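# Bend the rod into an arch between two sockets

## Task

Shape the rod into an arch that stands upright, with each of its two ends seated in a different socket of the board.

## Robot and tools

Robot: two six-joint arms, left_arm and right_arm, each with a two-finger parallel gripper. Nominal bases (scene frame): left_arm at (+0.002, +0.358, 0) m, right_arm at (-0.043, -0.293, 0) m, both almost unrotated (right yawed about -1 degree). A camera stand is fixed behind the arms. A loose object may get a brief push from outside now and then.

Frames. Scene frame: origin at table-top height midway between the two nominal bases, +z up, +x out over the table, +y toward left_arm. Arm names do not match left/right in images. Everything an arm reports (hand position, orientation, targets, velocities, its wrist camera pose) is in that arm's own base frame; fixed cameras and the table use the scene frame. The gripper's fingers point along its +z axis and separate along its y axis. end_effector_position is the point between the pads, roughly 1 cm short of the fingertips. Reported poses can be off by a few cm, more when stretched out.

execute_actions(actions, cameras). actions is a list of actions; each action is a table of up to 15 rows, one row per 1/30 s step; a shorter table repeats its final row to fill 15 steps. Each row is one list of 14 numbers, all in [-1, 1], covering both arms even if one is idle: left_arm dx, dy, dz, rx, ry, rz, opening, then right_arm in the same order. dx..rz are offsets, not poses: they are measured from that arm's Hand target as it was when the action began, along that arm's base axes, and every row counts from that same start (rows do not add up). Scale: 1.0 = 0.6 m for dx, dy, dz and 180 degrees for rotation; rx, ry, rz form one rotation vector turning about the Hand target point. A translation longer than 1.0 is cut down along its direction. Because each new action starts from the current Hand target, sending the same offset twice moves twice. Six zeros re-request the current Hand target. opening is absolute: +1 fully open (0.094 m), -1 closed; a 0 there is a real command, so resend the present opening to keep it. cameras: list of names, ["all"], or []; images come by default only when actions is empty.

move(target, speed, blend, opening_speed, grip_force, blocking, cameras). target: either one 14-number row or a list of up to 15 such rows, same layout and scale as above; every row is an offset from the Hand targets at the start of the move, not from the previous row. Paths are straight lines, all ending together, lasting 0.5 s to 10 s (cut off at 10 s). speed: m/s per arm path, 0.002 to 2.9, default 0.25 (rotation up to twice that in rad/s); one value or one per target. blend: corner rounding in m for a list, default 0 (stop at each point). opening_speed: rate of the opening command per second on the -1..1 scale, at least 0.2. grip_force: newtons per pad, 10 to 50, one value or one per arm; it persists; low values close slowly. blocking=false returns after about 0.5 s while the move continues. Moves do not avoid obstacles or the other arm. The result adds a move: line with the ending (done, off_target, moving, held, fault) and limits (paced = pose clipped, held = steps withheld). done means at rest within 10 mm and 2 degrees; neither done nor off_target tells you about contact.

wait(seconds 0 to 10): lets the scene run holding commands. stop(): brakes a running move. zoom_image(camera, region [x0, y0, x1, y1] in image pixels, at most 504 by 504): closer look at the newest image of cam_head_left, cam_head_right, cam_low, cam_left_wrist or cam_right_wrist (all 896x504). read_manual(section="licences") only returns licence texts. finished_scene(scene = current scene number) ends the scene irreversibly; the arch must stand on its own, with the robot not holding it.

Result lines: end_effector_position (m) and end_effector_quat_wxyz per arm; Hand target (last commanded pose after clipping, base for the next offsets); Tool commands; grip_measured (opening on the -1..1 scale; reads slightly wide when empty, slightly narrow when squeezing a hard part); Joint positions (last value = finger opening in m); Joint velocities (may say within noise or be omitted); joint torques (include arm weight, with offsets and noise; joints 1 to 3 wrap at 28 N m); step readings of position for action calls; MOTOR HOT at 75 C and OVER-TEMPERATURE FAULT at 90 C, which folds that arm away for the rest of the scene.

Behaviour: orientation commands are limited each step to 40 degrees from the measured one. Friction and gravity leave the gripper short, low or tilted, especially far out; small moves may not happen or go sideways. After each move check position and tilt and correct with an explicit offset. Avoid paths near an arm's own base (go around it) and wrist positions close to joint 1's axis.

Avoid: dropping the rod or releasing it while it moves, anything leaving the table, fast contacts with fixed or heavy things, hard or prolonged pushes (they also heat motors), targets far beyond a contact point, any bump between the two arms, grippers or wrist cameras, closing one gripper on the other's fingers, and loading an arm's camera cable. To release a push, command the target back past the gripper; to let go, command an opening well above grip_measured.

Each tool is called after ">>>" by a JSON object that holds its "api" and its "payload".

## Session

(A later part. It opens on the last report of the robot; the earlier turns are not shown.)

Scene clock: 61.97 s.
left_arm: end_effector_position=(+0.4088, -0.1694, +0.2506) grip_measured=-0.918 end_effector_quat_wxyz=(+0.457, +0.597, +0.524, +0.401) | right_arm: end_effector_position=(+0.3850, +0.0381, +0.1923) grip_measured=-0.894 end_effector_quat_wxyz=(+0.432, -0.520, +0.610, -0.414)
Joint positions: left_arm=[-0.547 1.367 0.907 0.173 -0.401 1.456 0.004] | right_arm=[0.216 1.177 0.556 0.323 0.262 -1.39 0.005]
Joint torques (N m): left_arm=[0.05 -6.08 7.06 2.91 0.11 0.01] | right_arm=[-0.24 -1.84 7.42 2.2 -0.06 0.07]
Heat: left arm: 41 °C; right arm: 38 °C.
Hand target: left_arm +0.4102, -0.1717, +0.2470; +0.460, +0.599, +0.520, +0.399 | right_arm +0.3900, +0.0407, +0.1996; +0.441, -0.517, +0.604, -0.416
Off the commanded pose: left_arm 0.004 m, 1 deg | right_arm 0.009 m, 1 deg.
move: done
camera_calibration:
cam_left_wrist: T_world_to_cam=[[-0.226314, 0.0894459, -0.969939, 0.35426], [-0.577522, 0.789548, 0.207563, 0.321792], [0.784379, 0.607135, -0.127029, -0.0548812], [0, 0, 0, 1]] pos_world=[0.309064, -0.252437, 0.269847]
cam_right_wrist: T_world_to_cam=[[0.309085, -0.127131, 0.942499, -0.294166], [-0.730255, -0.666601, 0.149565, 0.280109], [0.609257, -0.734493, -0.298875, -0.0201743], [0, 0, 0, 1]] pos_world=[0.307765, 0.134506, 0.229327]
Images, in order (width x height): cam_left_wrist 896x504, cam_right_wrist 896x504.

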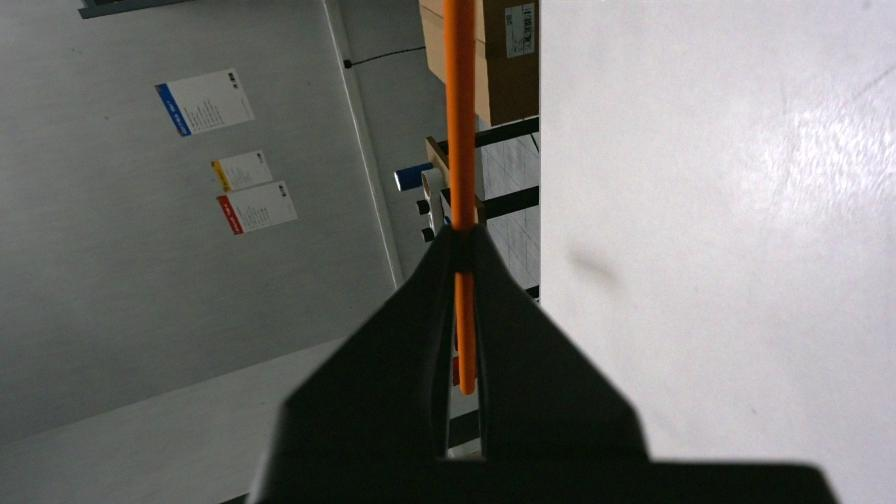

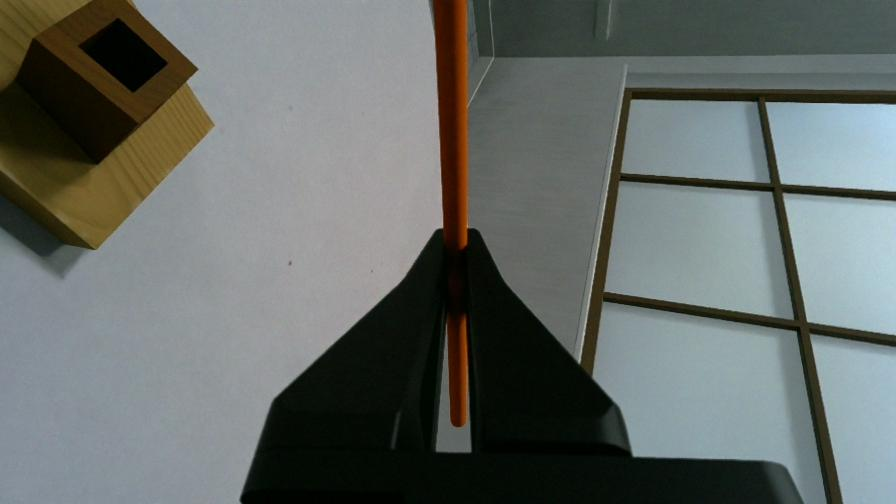

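>>> {"api": "move", "payload": {"target": [0,0,0,0,0,0,0.2,0,0,0,0,0,0,-1], "opening_speed": 0.5}}

>>> {"api": "move", "payload": {"target": [0.026,-0.0015,0.026,0,0,0,0.2,0,0,0,0,0,0,-1], "speed": 0.06, "cameras": ["cam_right_wrist","cam_left_wrist"]}}

Scene clock: 66.53 s.
left_arm: end_effector_position=(+0.4088, -0.1694, +0.2506) grip_measured=+0.198 end_effector_quat_wxyz=(+0.457, +0.597, +0.524, +0.401) | right_arm: end_effector_position=(+0.3850, +0.0381, +0.1923) grip_measured=-0.895 end_effector_quat_wxyz=(+0.431, -0.521, +0.609, -0.415)
Joint positions: left_arm=[-0.547 1.367 0.907 0.173 -0.401 1.456 0.056] | right_arm=[0.216 1.177 0.556 0.323 0.262 -1.393 0.005]
Joint torques (N m): left_arm=[0.01 -6.06 7.08 2.9 0.1 0.01] | right_arm=[-0.23 -1.85 7.41 2.2 -0.06 0.09]
Heat: left arm: 42 °C; right arm: 39 °C.
Hand target: left_arm +0.4102, -0.1717, +0.2470; +0.460, +0.599, +0.520, +0.399 | right_arm +0.3900, +0.0407, +0.1996; +0.441, -0.517, +0.604, -0.416
Off the commanded pose: left_arm 0.004 m, 1 deg | right_arm 0.009 m, 1 deg.
move: done

Scene clock: 67.57 s.
left_arm: end_effector_position=(+0.4209, -0.1712, +0.2566) grip_measured=+0.198 end_effector_quat_wxyz=(+0.458, +0.597, +0.524, +0.398) | right_arm: end_effector_position=(+0.3850, +0.0381, +0.1923) grip_measured=-0.895 end_effector_quat_wxyz=(+0.431, -0.521, +0.609, -0.415)
Joint positions: left_arm=[-0.529 1.406 0.963 0.157 -0.38 1.457 0.056] | right_arm=[0.216 1.177 0.556 0.323 0.262 -1.393 0.005]
Joint torques (N m): left_arm=[0.65 -6.28 10.36 2.53 0.14 0.08] | right_arm=[-0.23 -1.84 7.39 2.2 -0.06 0.09]
Heat: left arm: 42 °C; right arm: 39 °C.
Hand target: left_arm +0.4259, -0.1725, +0.2628; +0.460, +0.599, +0.520, +0.399 | right_arm +0.3900, +0.0407, +0.1996; +0.441, -0.517, +0.604, -0.416
Off the commanded pose: left_arm 0.008 m, 1 deg | right_arm 0.009 m, 1 deg.
move: done
camera_calibration:
cam_left_wrist: T_world_to_cam=[[-0.228125, 0.0847113, -0.96994, 0.362873], [-0.575295, 0.791976, 0.204475, 0.329149], [0.78549, 0.604648, -0.131936, -0.0621489], [0, 0, 0, 1]] pos_world=[0.320956, -0.25384, 0.276462]
cam_right_wrist: T_world_to_cam=[[0.30931, -0.124471, 0.94278, -0.294336], [-0.729716, -0.666783, 0.151375, 0.27959], [0.609788, -0.734784, -0.297071, -0.0206686], [0, 0, 0, 1]] pos_world=[0.307666, 0.134603, 0.229031]
Images, in order (width x height): cam_left_wrist 896x504, cam_right_wrist 896x504.

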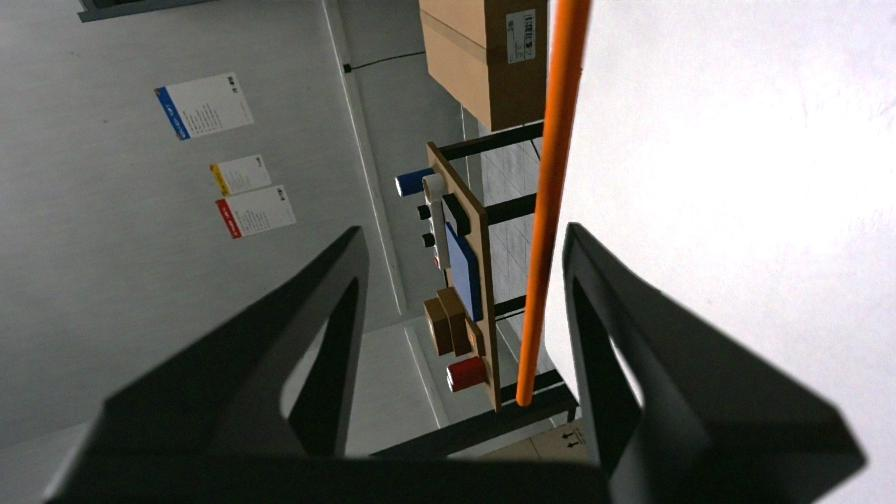

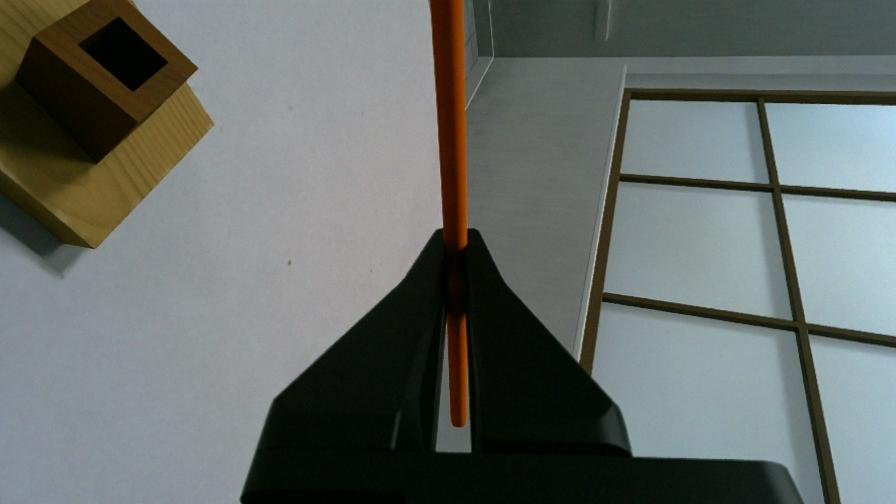

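>>> {"api": "move", "payload": {"target": [0.007,0.0,-0.03,0,0,0,0.2,0,0,0,0,0,0,-1], "speed": 0.06, "cameras": ["cam_left_wrist"]}}

Scene clock: 70.30 s.
left_arm: end_effector_position=(+0.4276, -0.1729, +0.2477) grip_measured=+0.198 end_effector_quat_wxyz=(+0.458, +0.597, +0.524, +0.398) | right_arm: end_effector_position=(+0.3850, +0.0381, +0.1923) grip_measured=-0.895 end_effector_quat_wxyz=(+0.431, -0.521, +0.609, -0.415)
Joint positions: left_arm=[-0.522 1.44 0.956 0.197 -0.373 1.458 0.056] | right_arm=[0.216 1.177 0.556 0.323 0.262 -1.393 0.005]
Joint torques (N m): left_arm=[0.69 -6.93 7.08 2.92 0.13 0.08] | right_arm=[-0.23 -1.84 7.41 2.2 -0.06 0.1]
Heat: left arm: 42 °C; right arm: 39 °C.
Hand target: left_arm +0.4300, -0.1726, +0.2446; +0.460, +0.599, +0.520, +0.399 | right_arm +0.3900, +0.0407, +0.1996; +0.441, -0.517, +0.604, -0.416
Off the commanded pose: left_arm 0.004 m, 1 deg | right_arm 0.009 m, 1 deg.
move: done
camera_calibration:
cam_left_wrist: T_world_to_cam=[[-0.229181, 0.0852011, -0.969648, 0.356306], [-0.574895, 0.792009, 0.205471, 0.335779], [0.785476, 0.604535, -0.132531, -0.0674219], [0, 0, 0, 1]] pos_world=[0.327654, -0.255539, 0.267562]
Images, in order (width x height): cam_left_wrist 896x504.

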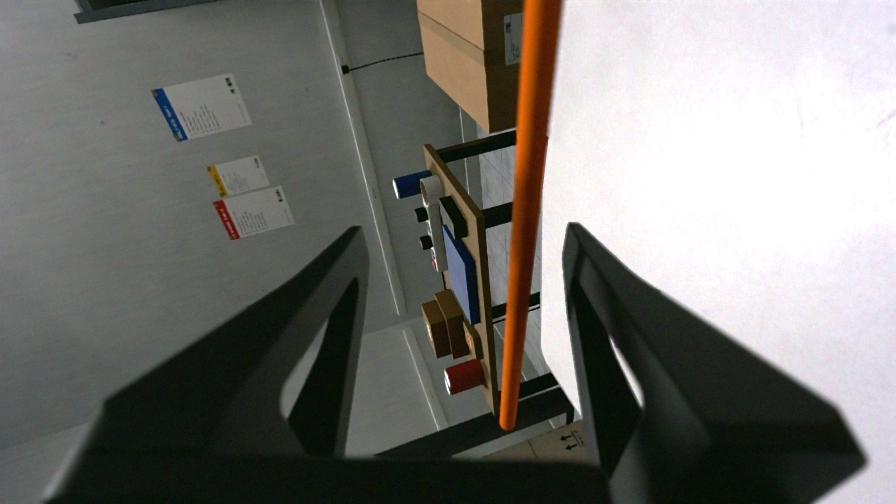

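>>> {"api": "move", "payload": {"target": [-0.004,0.0,-0.02,0.028,0,0,0.2,0,0,0,0,0,0,-1], "speed": 0.06, "cameras": ["cam_left_wrist"]}}

Scene clock: 73.60 s.
left_arm: end_effector_position=(+0.4274, -0.1699, +0.2360) grip_measured=+0.198 end_effector_quat_wxyz=(+0.434, +0.617, +0.507, +0.417) | right_arm: end_effector_position=(+0.3850, +0.0381, +0.1923) grip_measured=-0.895 end_effector_quat_wxyz=(+0.431, -0.521, +0.609, -0.415)
Joint positions: left_arm=[-0.522 1.451 0.93 0.219 -0.388 1.531 0.056] | right_arm=[0.216 1.177 0.556 0.323 0.262 -1.393 0.005]
Joint torques (N m): left_arm=[-0.79 -6.94 6.95 2.92 -0.08 0.08] | right_arm=[-0.23 -1.85 7.41 2.2 -0.06 0.09]
Heat: left arm: 43 °C; right arm: 39 °C.
Hand target: left_arm +0.4276, -0.1726, +0.2327; +0.433, +0.619, +0.502, +0.421 | right_arm +0.3900, +0.0407, +0.1996; +0.441, -0.517, +0.604, -0.416
Off the commanded pose: left_arm 0.004 m, 1 deg | right_arm 0.009 m, 1 deg.
move: done
camera_calibration:
cam_left_wrist: T_world_to_cam=[[-0.230289, 0.164411, -0.959133, 0.356186], [-0.570527, 0.775648, 0.269943, 0.315915], [0.788331, 0.609376, -0.0848224, -0.0822964], [0, 0, 0, 1]] pos_world=[0.327141, -0.25345, 0.24937]
Images, in order (width x height): cam_left_wrist 896x504.

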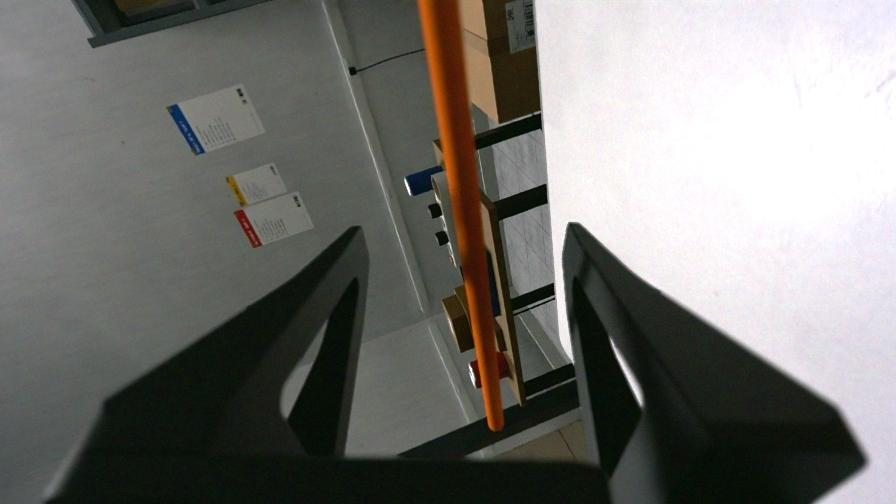

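>>> {"api": "move", "payload": {"target": [0,0,0,-0.012,0,0,-1,0,0,0,0,0,0,-1], "opening_speed": 0.4, "cameras": ["all"]}}

Scene clock: 78.57 s.
left_arm: end_effector_position=(+0.4276, -0.1700, +0.2365) grip_measured=-0.911 end_effector_quat_wxyz=(+0.440, +0.611, +0.509, +0.417) | right_arm: end_effector_position=(+0.3850, +0.0381, +0.1923) grip_measured=-0.895 end_effector_quat_wxyz=(+0.431, -0.521, +0.609, -0.415)
Joint positions: left_arm=[-0.522 1.451 0.923 0.237 -0.389 1.521 0.004] | right_arm=[0.216 1.177 0.556 0.323 0.262 -1.395 0.005]
Joint torques (N m): left_arm=[-0.28 -7.17 6.93 2.86 0.06 -0.13] | right_arm=[-0.23 -1.85 7.42 2.2 -0.06 0.11]
Heat: left arm: 43 °C; right arm: 39 °C.
Hand target: left_arm +0.4277, -0.1725, +0.2328; +0.445, +0.610, +0.510, +0.412 | right_arm +0.3900, +0.0407, +0.1996; +0.441, -0.517, +0.604, -0.416
Off the commanded pose: left_arm 0.005 m, 1 deg | right_arm 0.009 m, 1 deg.
move: done
camera_calibration:
cam_left_wrist: T_world_to_cam=[[-0.223207, 0.149688, -0.963209, 0.352135], [-0.574905, 0.777767, 0.254094, 0.321875], [0.787187, 0.610469, -0.0875462, -0.0810606], [0, 0, 0, 1]] pos_world=[0.327456, -0.253569, 0.250297]
cam_right_wrist: T_world_to_cam=[[0.309419, -0.122992, 0.942938, -0.294513], [-0.729425, -0.666874, 0.152372, 0.279299], [0.610081, -0.73495, -0.296057, -0.0209993], [0, 0, 0, 1]] pos_world=[0.307667, 0.134601, 0.228934]

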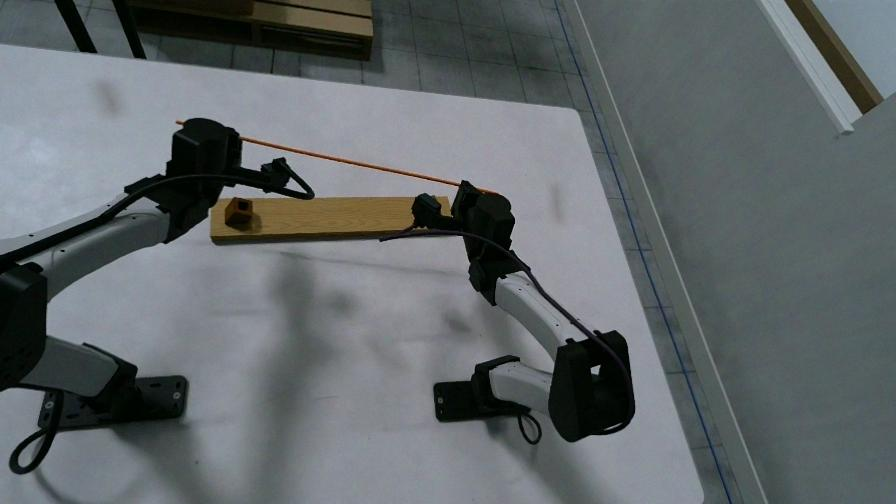

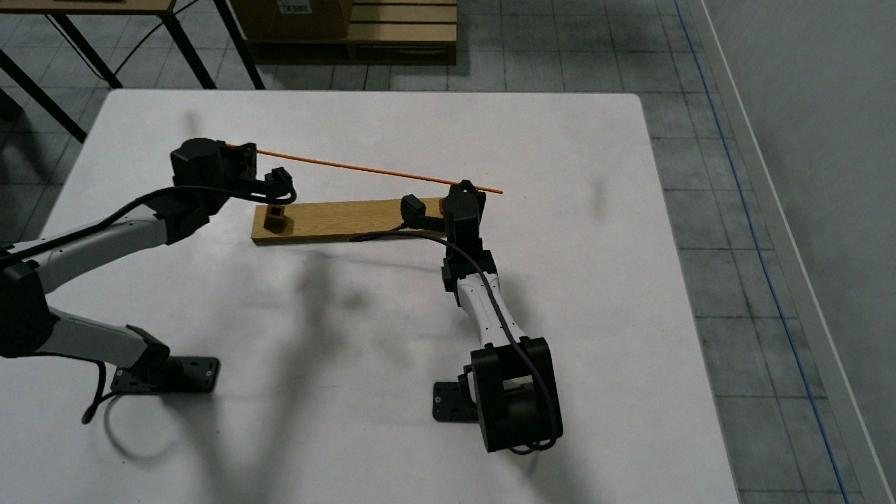

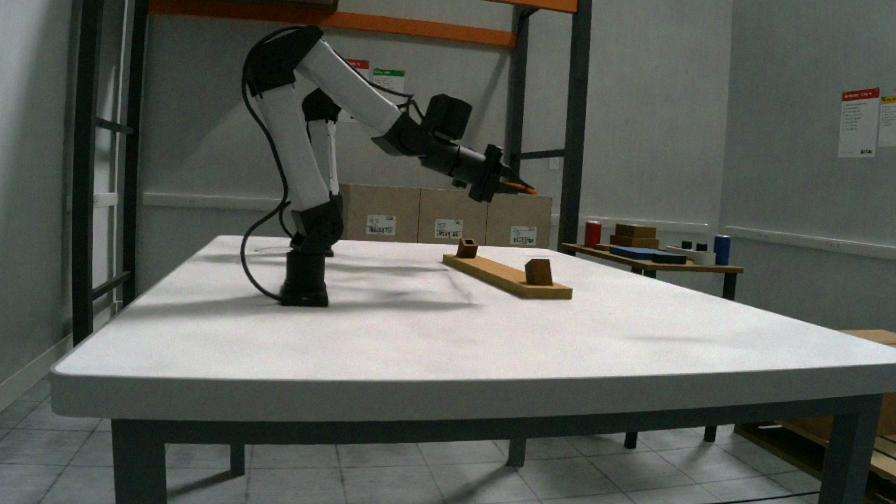

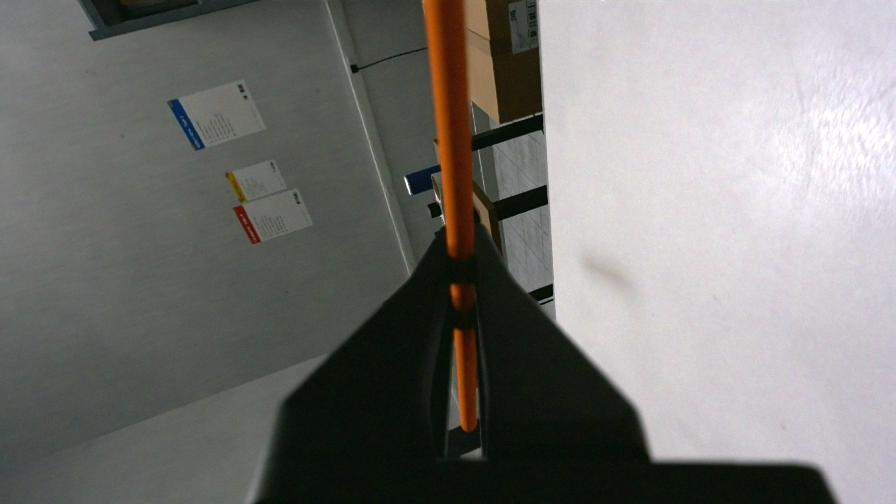

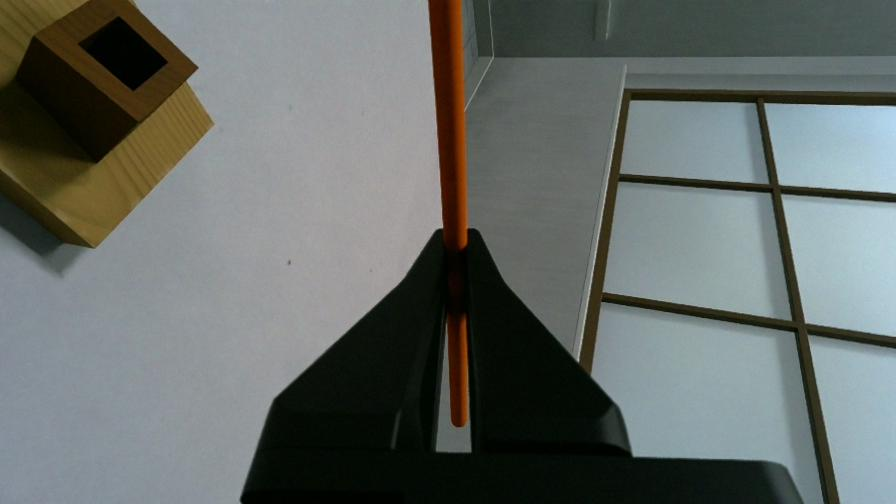

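>>> {"api": "move", "payload": {"target": [-0.067,-0.008,-0.03,-0.05,0,0.051,-1,0.085,0.03,0.05,0.05,0,0.059,-1], "speed": 0.08, "cameras": ["all"]}}

Scene clock: 89.20 s.
left_arm: end_effector_position=(+0.3931, -0.1669, +0.2099) grip_measured=-0.911 end_effector_quat_wxyz=(+0.438, +0.526, +0.597, +0.418) | right_arm: end_effector_position=(+0.4349, +0.0445, +0.2163) grip_measured=-0.895 end_effector_quat_wxyz=(+0.485, -0.535, +0.598, -0.349)
Joint positions: left_arm=[-0.656 1.421 0.803 0.271 -0.665 1.264 0.004] | right_arm=[0.099 1.348 0.769 0.289 -0.006 -1.355 0.005]
Joint torques (N m): left_arm=[-1.91 -9.2 6.63 2.7 0.18 -0.03] | right_arm=[0.1 -3.25 8.76 2.11 -0.61 0.38]
Heat: left arm: 43 °C; right arm: 40 °C.
Hand target: left_arm +0.3874, -0.1773, +0.2147; +0.457, +0.531, +0.588, +0.405 | right_arm +0.4409, +0.0588, +0.2295; +0.516, -0.535, +0.584, -0.325
Off the commanded pose: left_arm 0.013 m, 3 deg | right_arm 0.020 m, 5 deg.
move: off_target (left_arm, right_arm)
camera_calibration:
cam_left_wrist: T_world_to_cam=[[-0.241415, -0.038164, -0.969671, 0.295472], [-0.718194, 0.679021, 0.152081, 0.367646], [0.652623, 0.733127, -0.191335, 0.0369636], [0, 0, 0, 1]] pos_world=[0.31125, -0.265462, 0.237671]
cam_right_wrist: T_world_to_cam=[[0.333965, -0.189512, 0.923338, -0.335206], [-0.6355, -0.768729, 0.0720765, 0.297291], [0.696138, -0.610852, -0.377164, -0.0650763], [0, 0, 0, 1]] pos_world=[0.346178, 0.125259, 0.263537]

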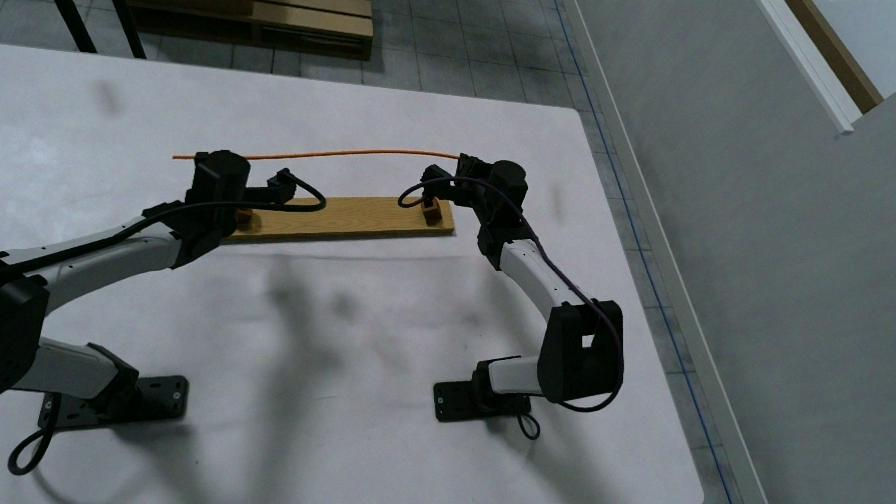

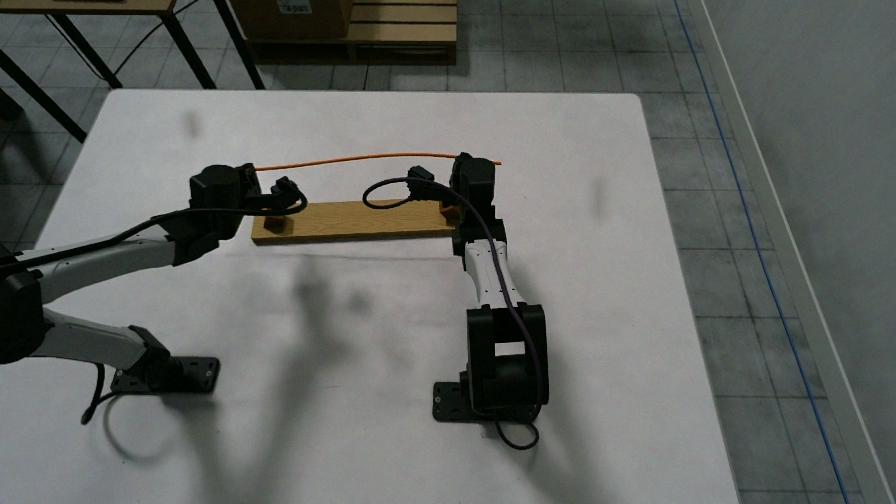

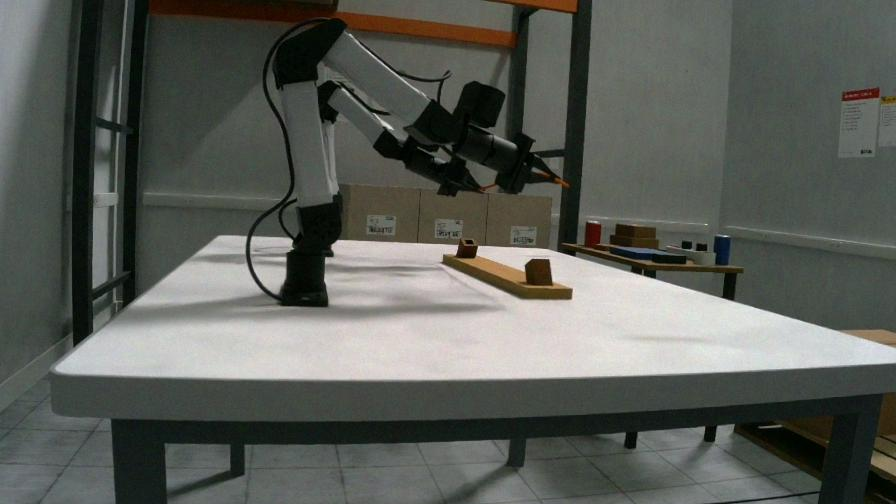

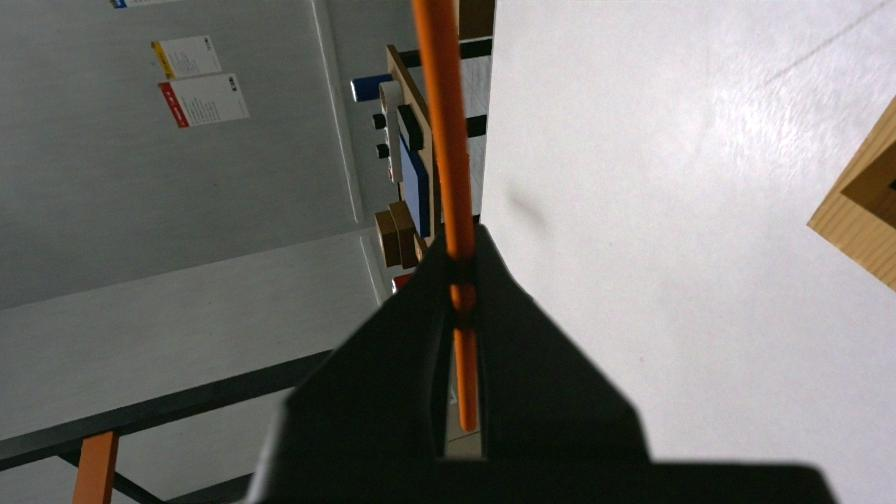

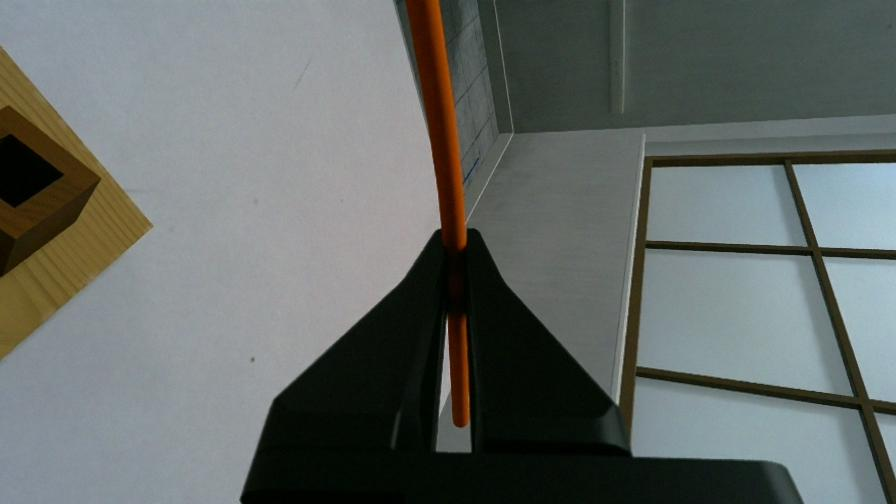

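>>> {"api": "move", "payload": {"target": [-0.008,-0.0465,0.055,-0.205,-0.0127,0,-1,0.002,0.033,-0.022,0.1665,0.0068,0,-1], "speed": 0.1, "cameras": ["all"]}}

>>> {"api": "zoom_image", "payload": {"camera": "cam_low", "region": [440, 150, 590, 310]}}

Scene clock: 96.20 s.
left_arm: end_effector_position=(+0.3879, -0.1877, +0.2332) grip_measured=-0.911 end_effector_quat_wxyz=(+0.578, +0.355, +0.692, +0.249) | right_arm: end_effector_position=(+0.4442, +0.0609, +0.2194) grip_measured=-0.895 end_effector_quat_wxyz=(+0.615, -0.377, +0.664, -0.197)
Joint positions: left_arm=[-0.68 1.385 0.803 0.327 -0.597 0.734 0.004] | right_arm=[0.093 1.417 0.708 0.542 -0.113 -0.846 0.005]
Joint torques (N m): left_arm=[-2 -9.02 7.23 3.16 0.53 -0.26] | right_arm=[0.76 -3.4 5.11 2.37 -0.64 0.4]
Heat: left arm: 44 °C; right arm: 41 °C.
Hand target: left_arm +0.3826, -0.2053, +0.2477; +0.613, +0.351, +0.677, +0.208 | right_arm +0.4421, +0.0785, +0.2164; +0.631, -0.386, +0.654, -0.157
Off the commanded pose: left_arm 0.023 m, 6 deg | right_arm 0.018 m, 5 deg.
move: off_target (left_arm, right_arm)
camera_calibration:
cam_left_wrist: T_world_to_cam=[[-0.183554, -0.579101, -0.794324, 0.151174], [-0.741604, 0.611976, -0.274789, 0.47056], [0.645237, 0.538635, -0.541794, 0.108274], [0, 0, 0, 1]] pos_world=[0.306856, -0.258747, 0.308048]
cam_right_wrist: T_world_to_cam=[[0.292323, -0.636602, 0.713643, -0.24632], [-0.645188, -0.682106, -0.344187, 0.405988], [0.70589, -0.35982, -0.610123, -0.0288797], [0, 0, 0, 1]] pos_world=[0.354329, 0.109728, 0.2979]

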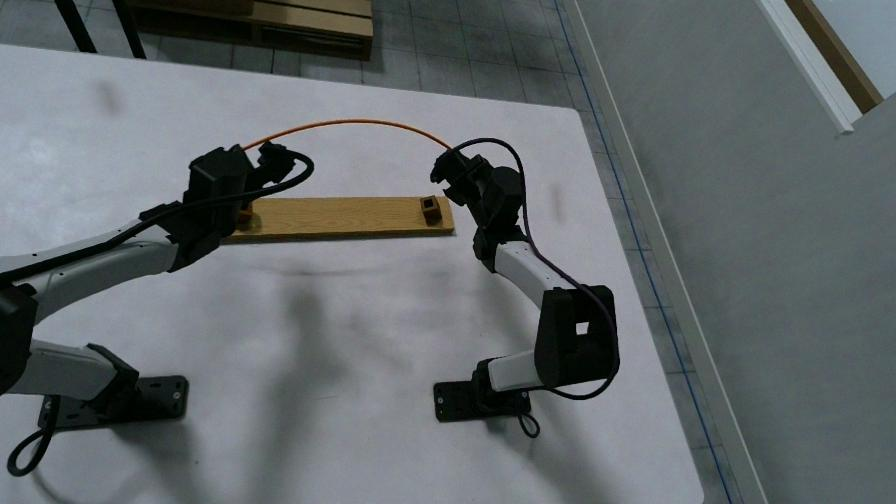

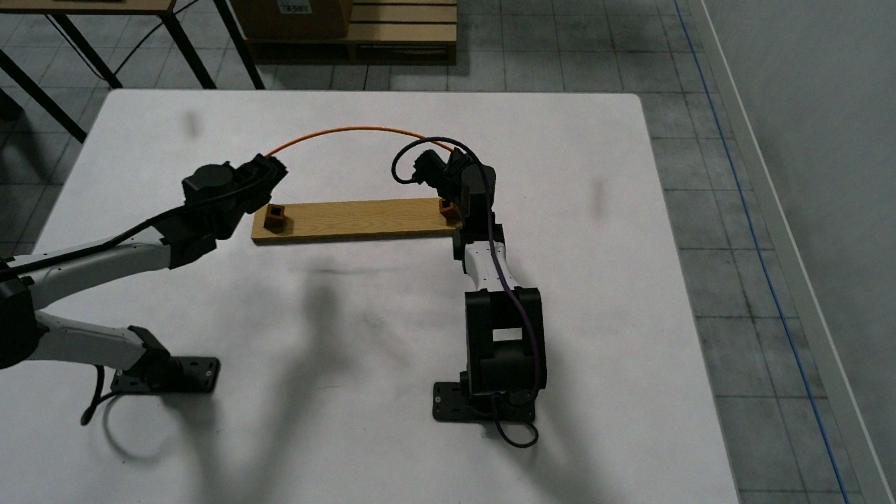

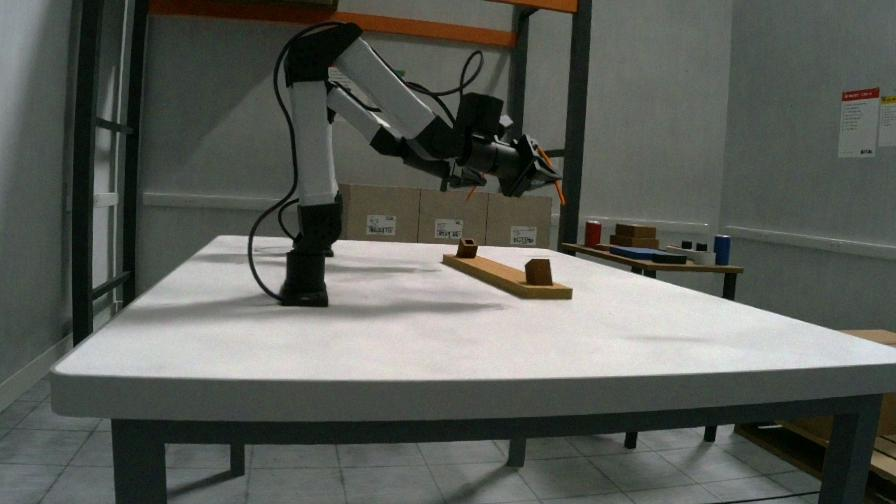

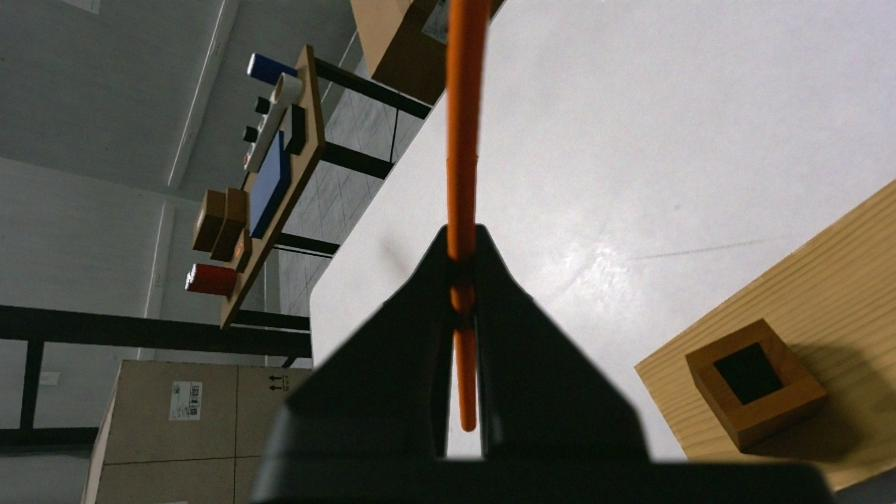

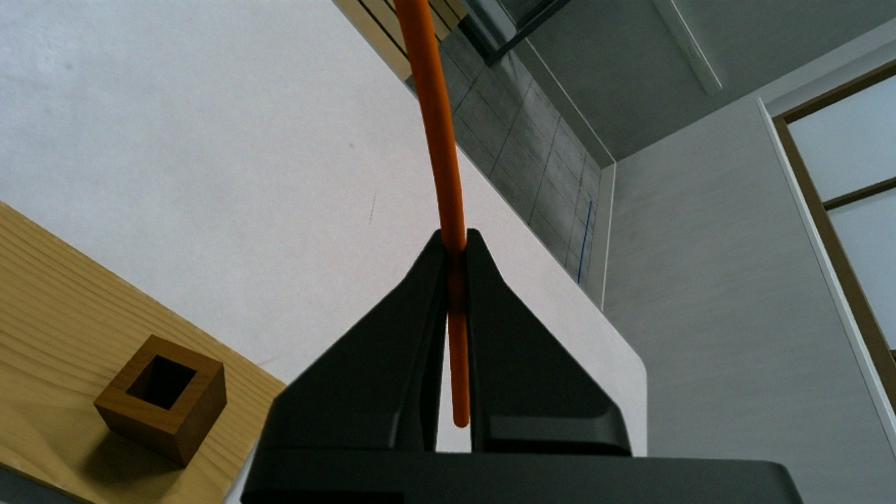

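Scaled by 3.150 from the camera's 896x504 image, which has a finer 1280x720 frame.

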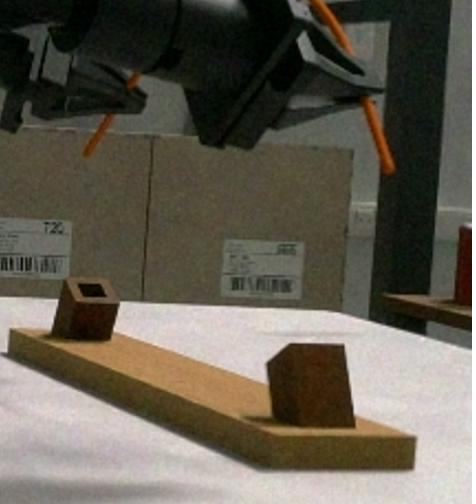

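>>> {"api": "move", "payload": {"target": [-0.0127,-0.081,-0.063,-0.1658,-0.0385,0,-1,-0.021,0.091,-0.067,0.1553,-0.0034,0,-1], "speed": 0.08, "cameras": ["all"]}}

>>> {"api": "zoom_image", "payload": {"camera": "cam_low", "region": [440, 150, 590, 310]}}

>>> {"api": "zoom_image", "payload": {"camera": "cam_left_wrist", "region": [400, 300, 540, 460]}}

>>> {"api": "zoom_image", "payload": {"camera": "cam_right_wrist", "region": [390, 300, 530, 460]}}

Scene clock: 109.53 s.
left_arm: end_effector_position=(+0.3818, -0.2298, +0.2040) grip_measured=-0.912 end_effector_quat_wxyz=(+0.704, +0.158, +0.685, +0.100) | right_arm: end_effector_position=(+0.4363, +0.1071, +0.1793) grip_measured=-0.895 end_effector_quat_wxyz=(+0.706, -0.199, +0.679, -0.042)
Joint positions: left_arm=[-0.801 1.662 0.653 1.023 -0.715 0.376 0.004] | right_arm=[0.25 1.66 0.524 1.135 0.024 -0.344 0.005]
Joint torques (N m): left_arm=[-2.81 -7.31 6.3 3.06 0.71 -0.26] | right_arm=[2.45 -3.85 4.01 2.32 -0.61 0.29]
Heat: left arm: 45 °C; right arm: 42 °C.
Hand target: left_arm +0.3750, -0.2539, +0.2099; +0.722, +0.168, +0.670, +0.047 | right_arm +0.4295, +0.1332, +0.1762; +0.709, -0.222, +0.669, +0.003
Off the commanded pose: left_arm 0.026 m, 7 deg | right_arm 0.027 m, 6 deg.
move: off_target (left_arm, right_arm)
camera_calibration:
cam_left_wrist: T_world_to_cam=[[-0.0481801, -0.909691, -0.412481, -0.10305], [-0.67333, 0.334605, -0.659293, 0.472415], [0.737771, 0.245971, -0.628643, 0.0340858], [0, 0, 0, 1]] pos_world=[0.287978, -0.2602, 0.290381]
cam_right_wrist: T_world_to_cam=[[0.24622, -0.911766, 0.328722, -0.0674439], [-0.629357, -0.408336, -0.661189, 0.439185], [0.737079, -0.0440857, -0.674367, -0.067067], [0, 0, 0, 1]] pos_world=[0.342444, 0.114886, 0.267327]

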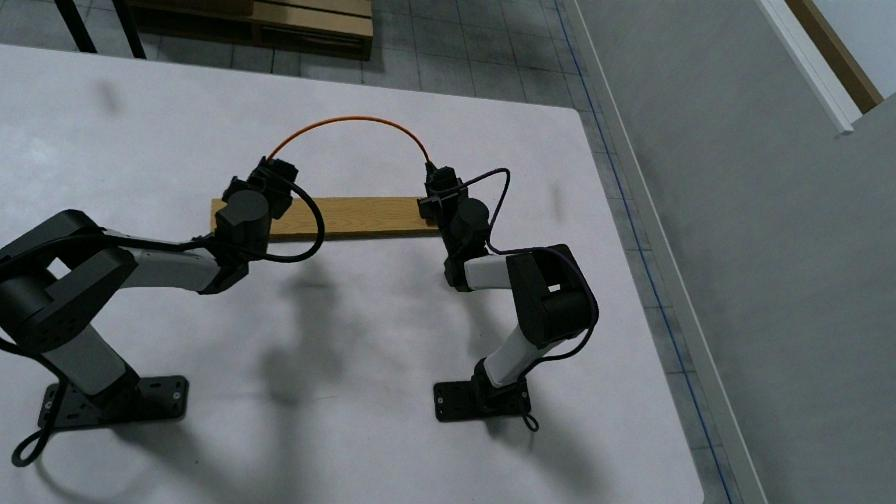

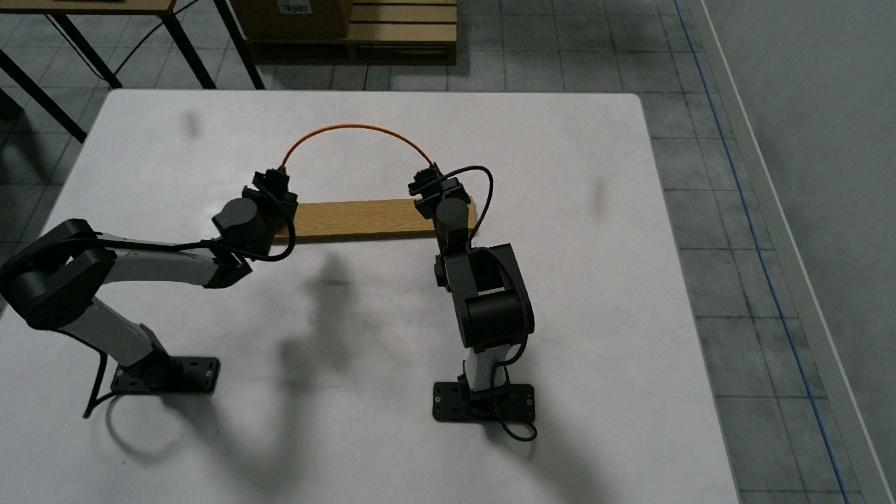

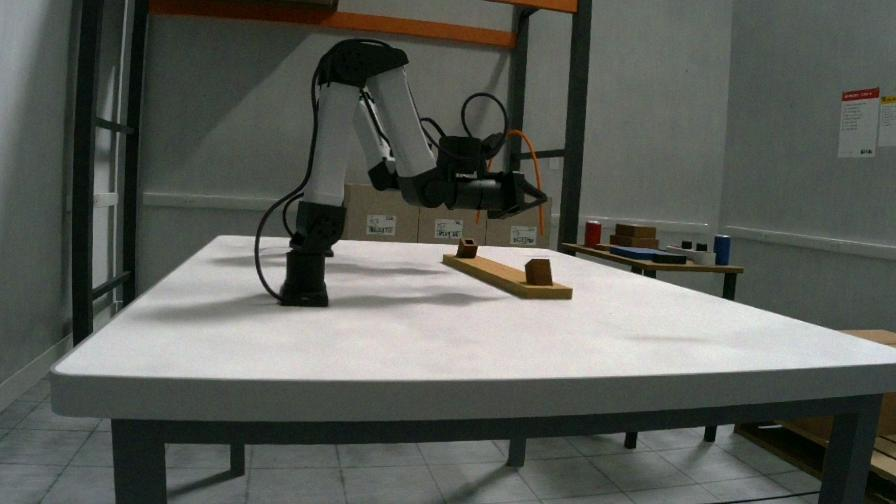

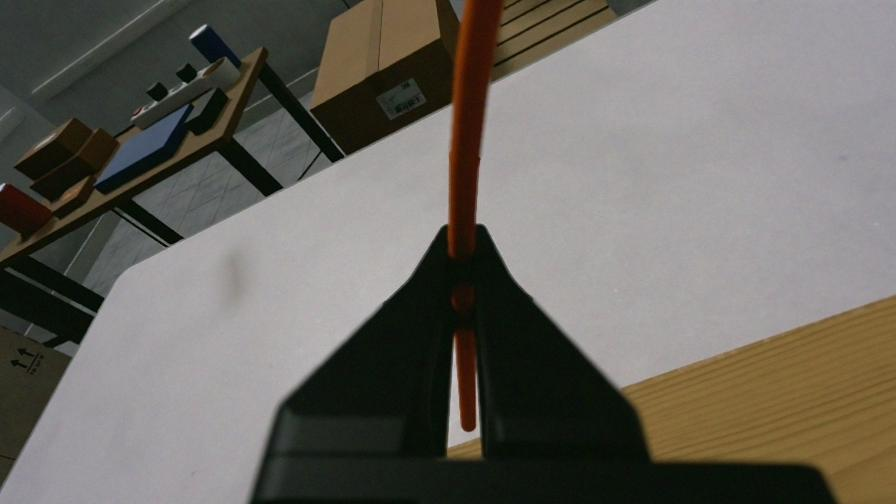

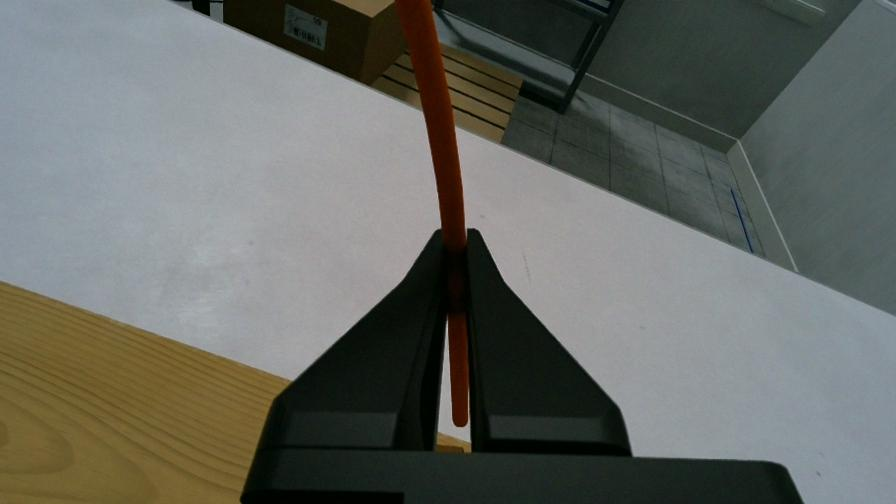

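Scaled by 3.150 from the camera's 896x504 image, which has a finer 1280x720 frame.

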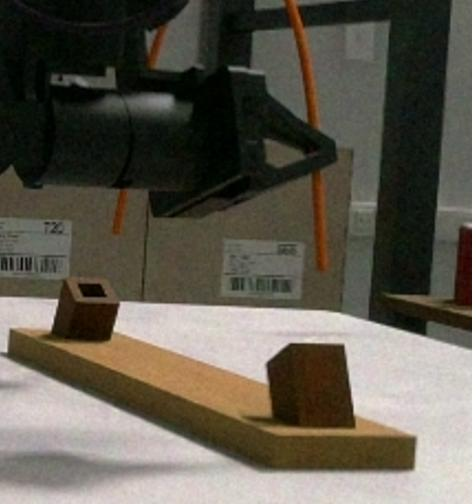

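Scaled by 3.150 from the camera's 896x504 image, which has a finer 1280x720 frame.

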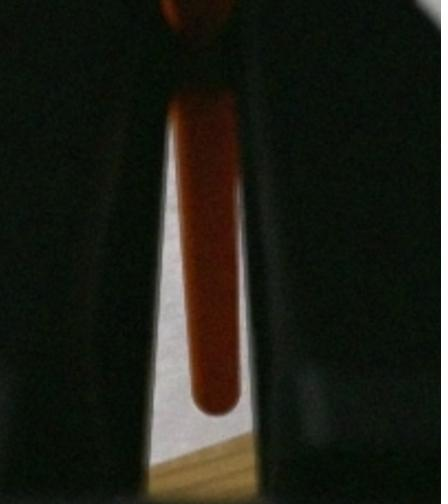

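Scaled by 3.150 from the camera's 896x504 image, which has a finer 1280x720 frame.

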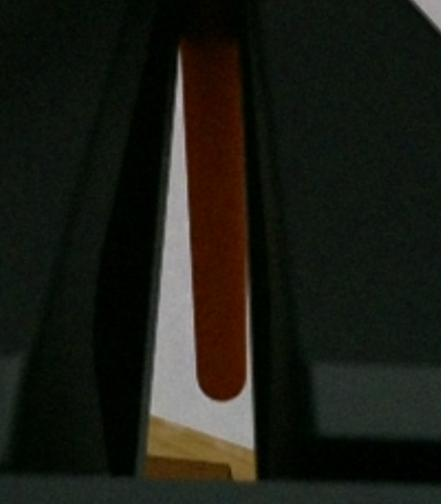

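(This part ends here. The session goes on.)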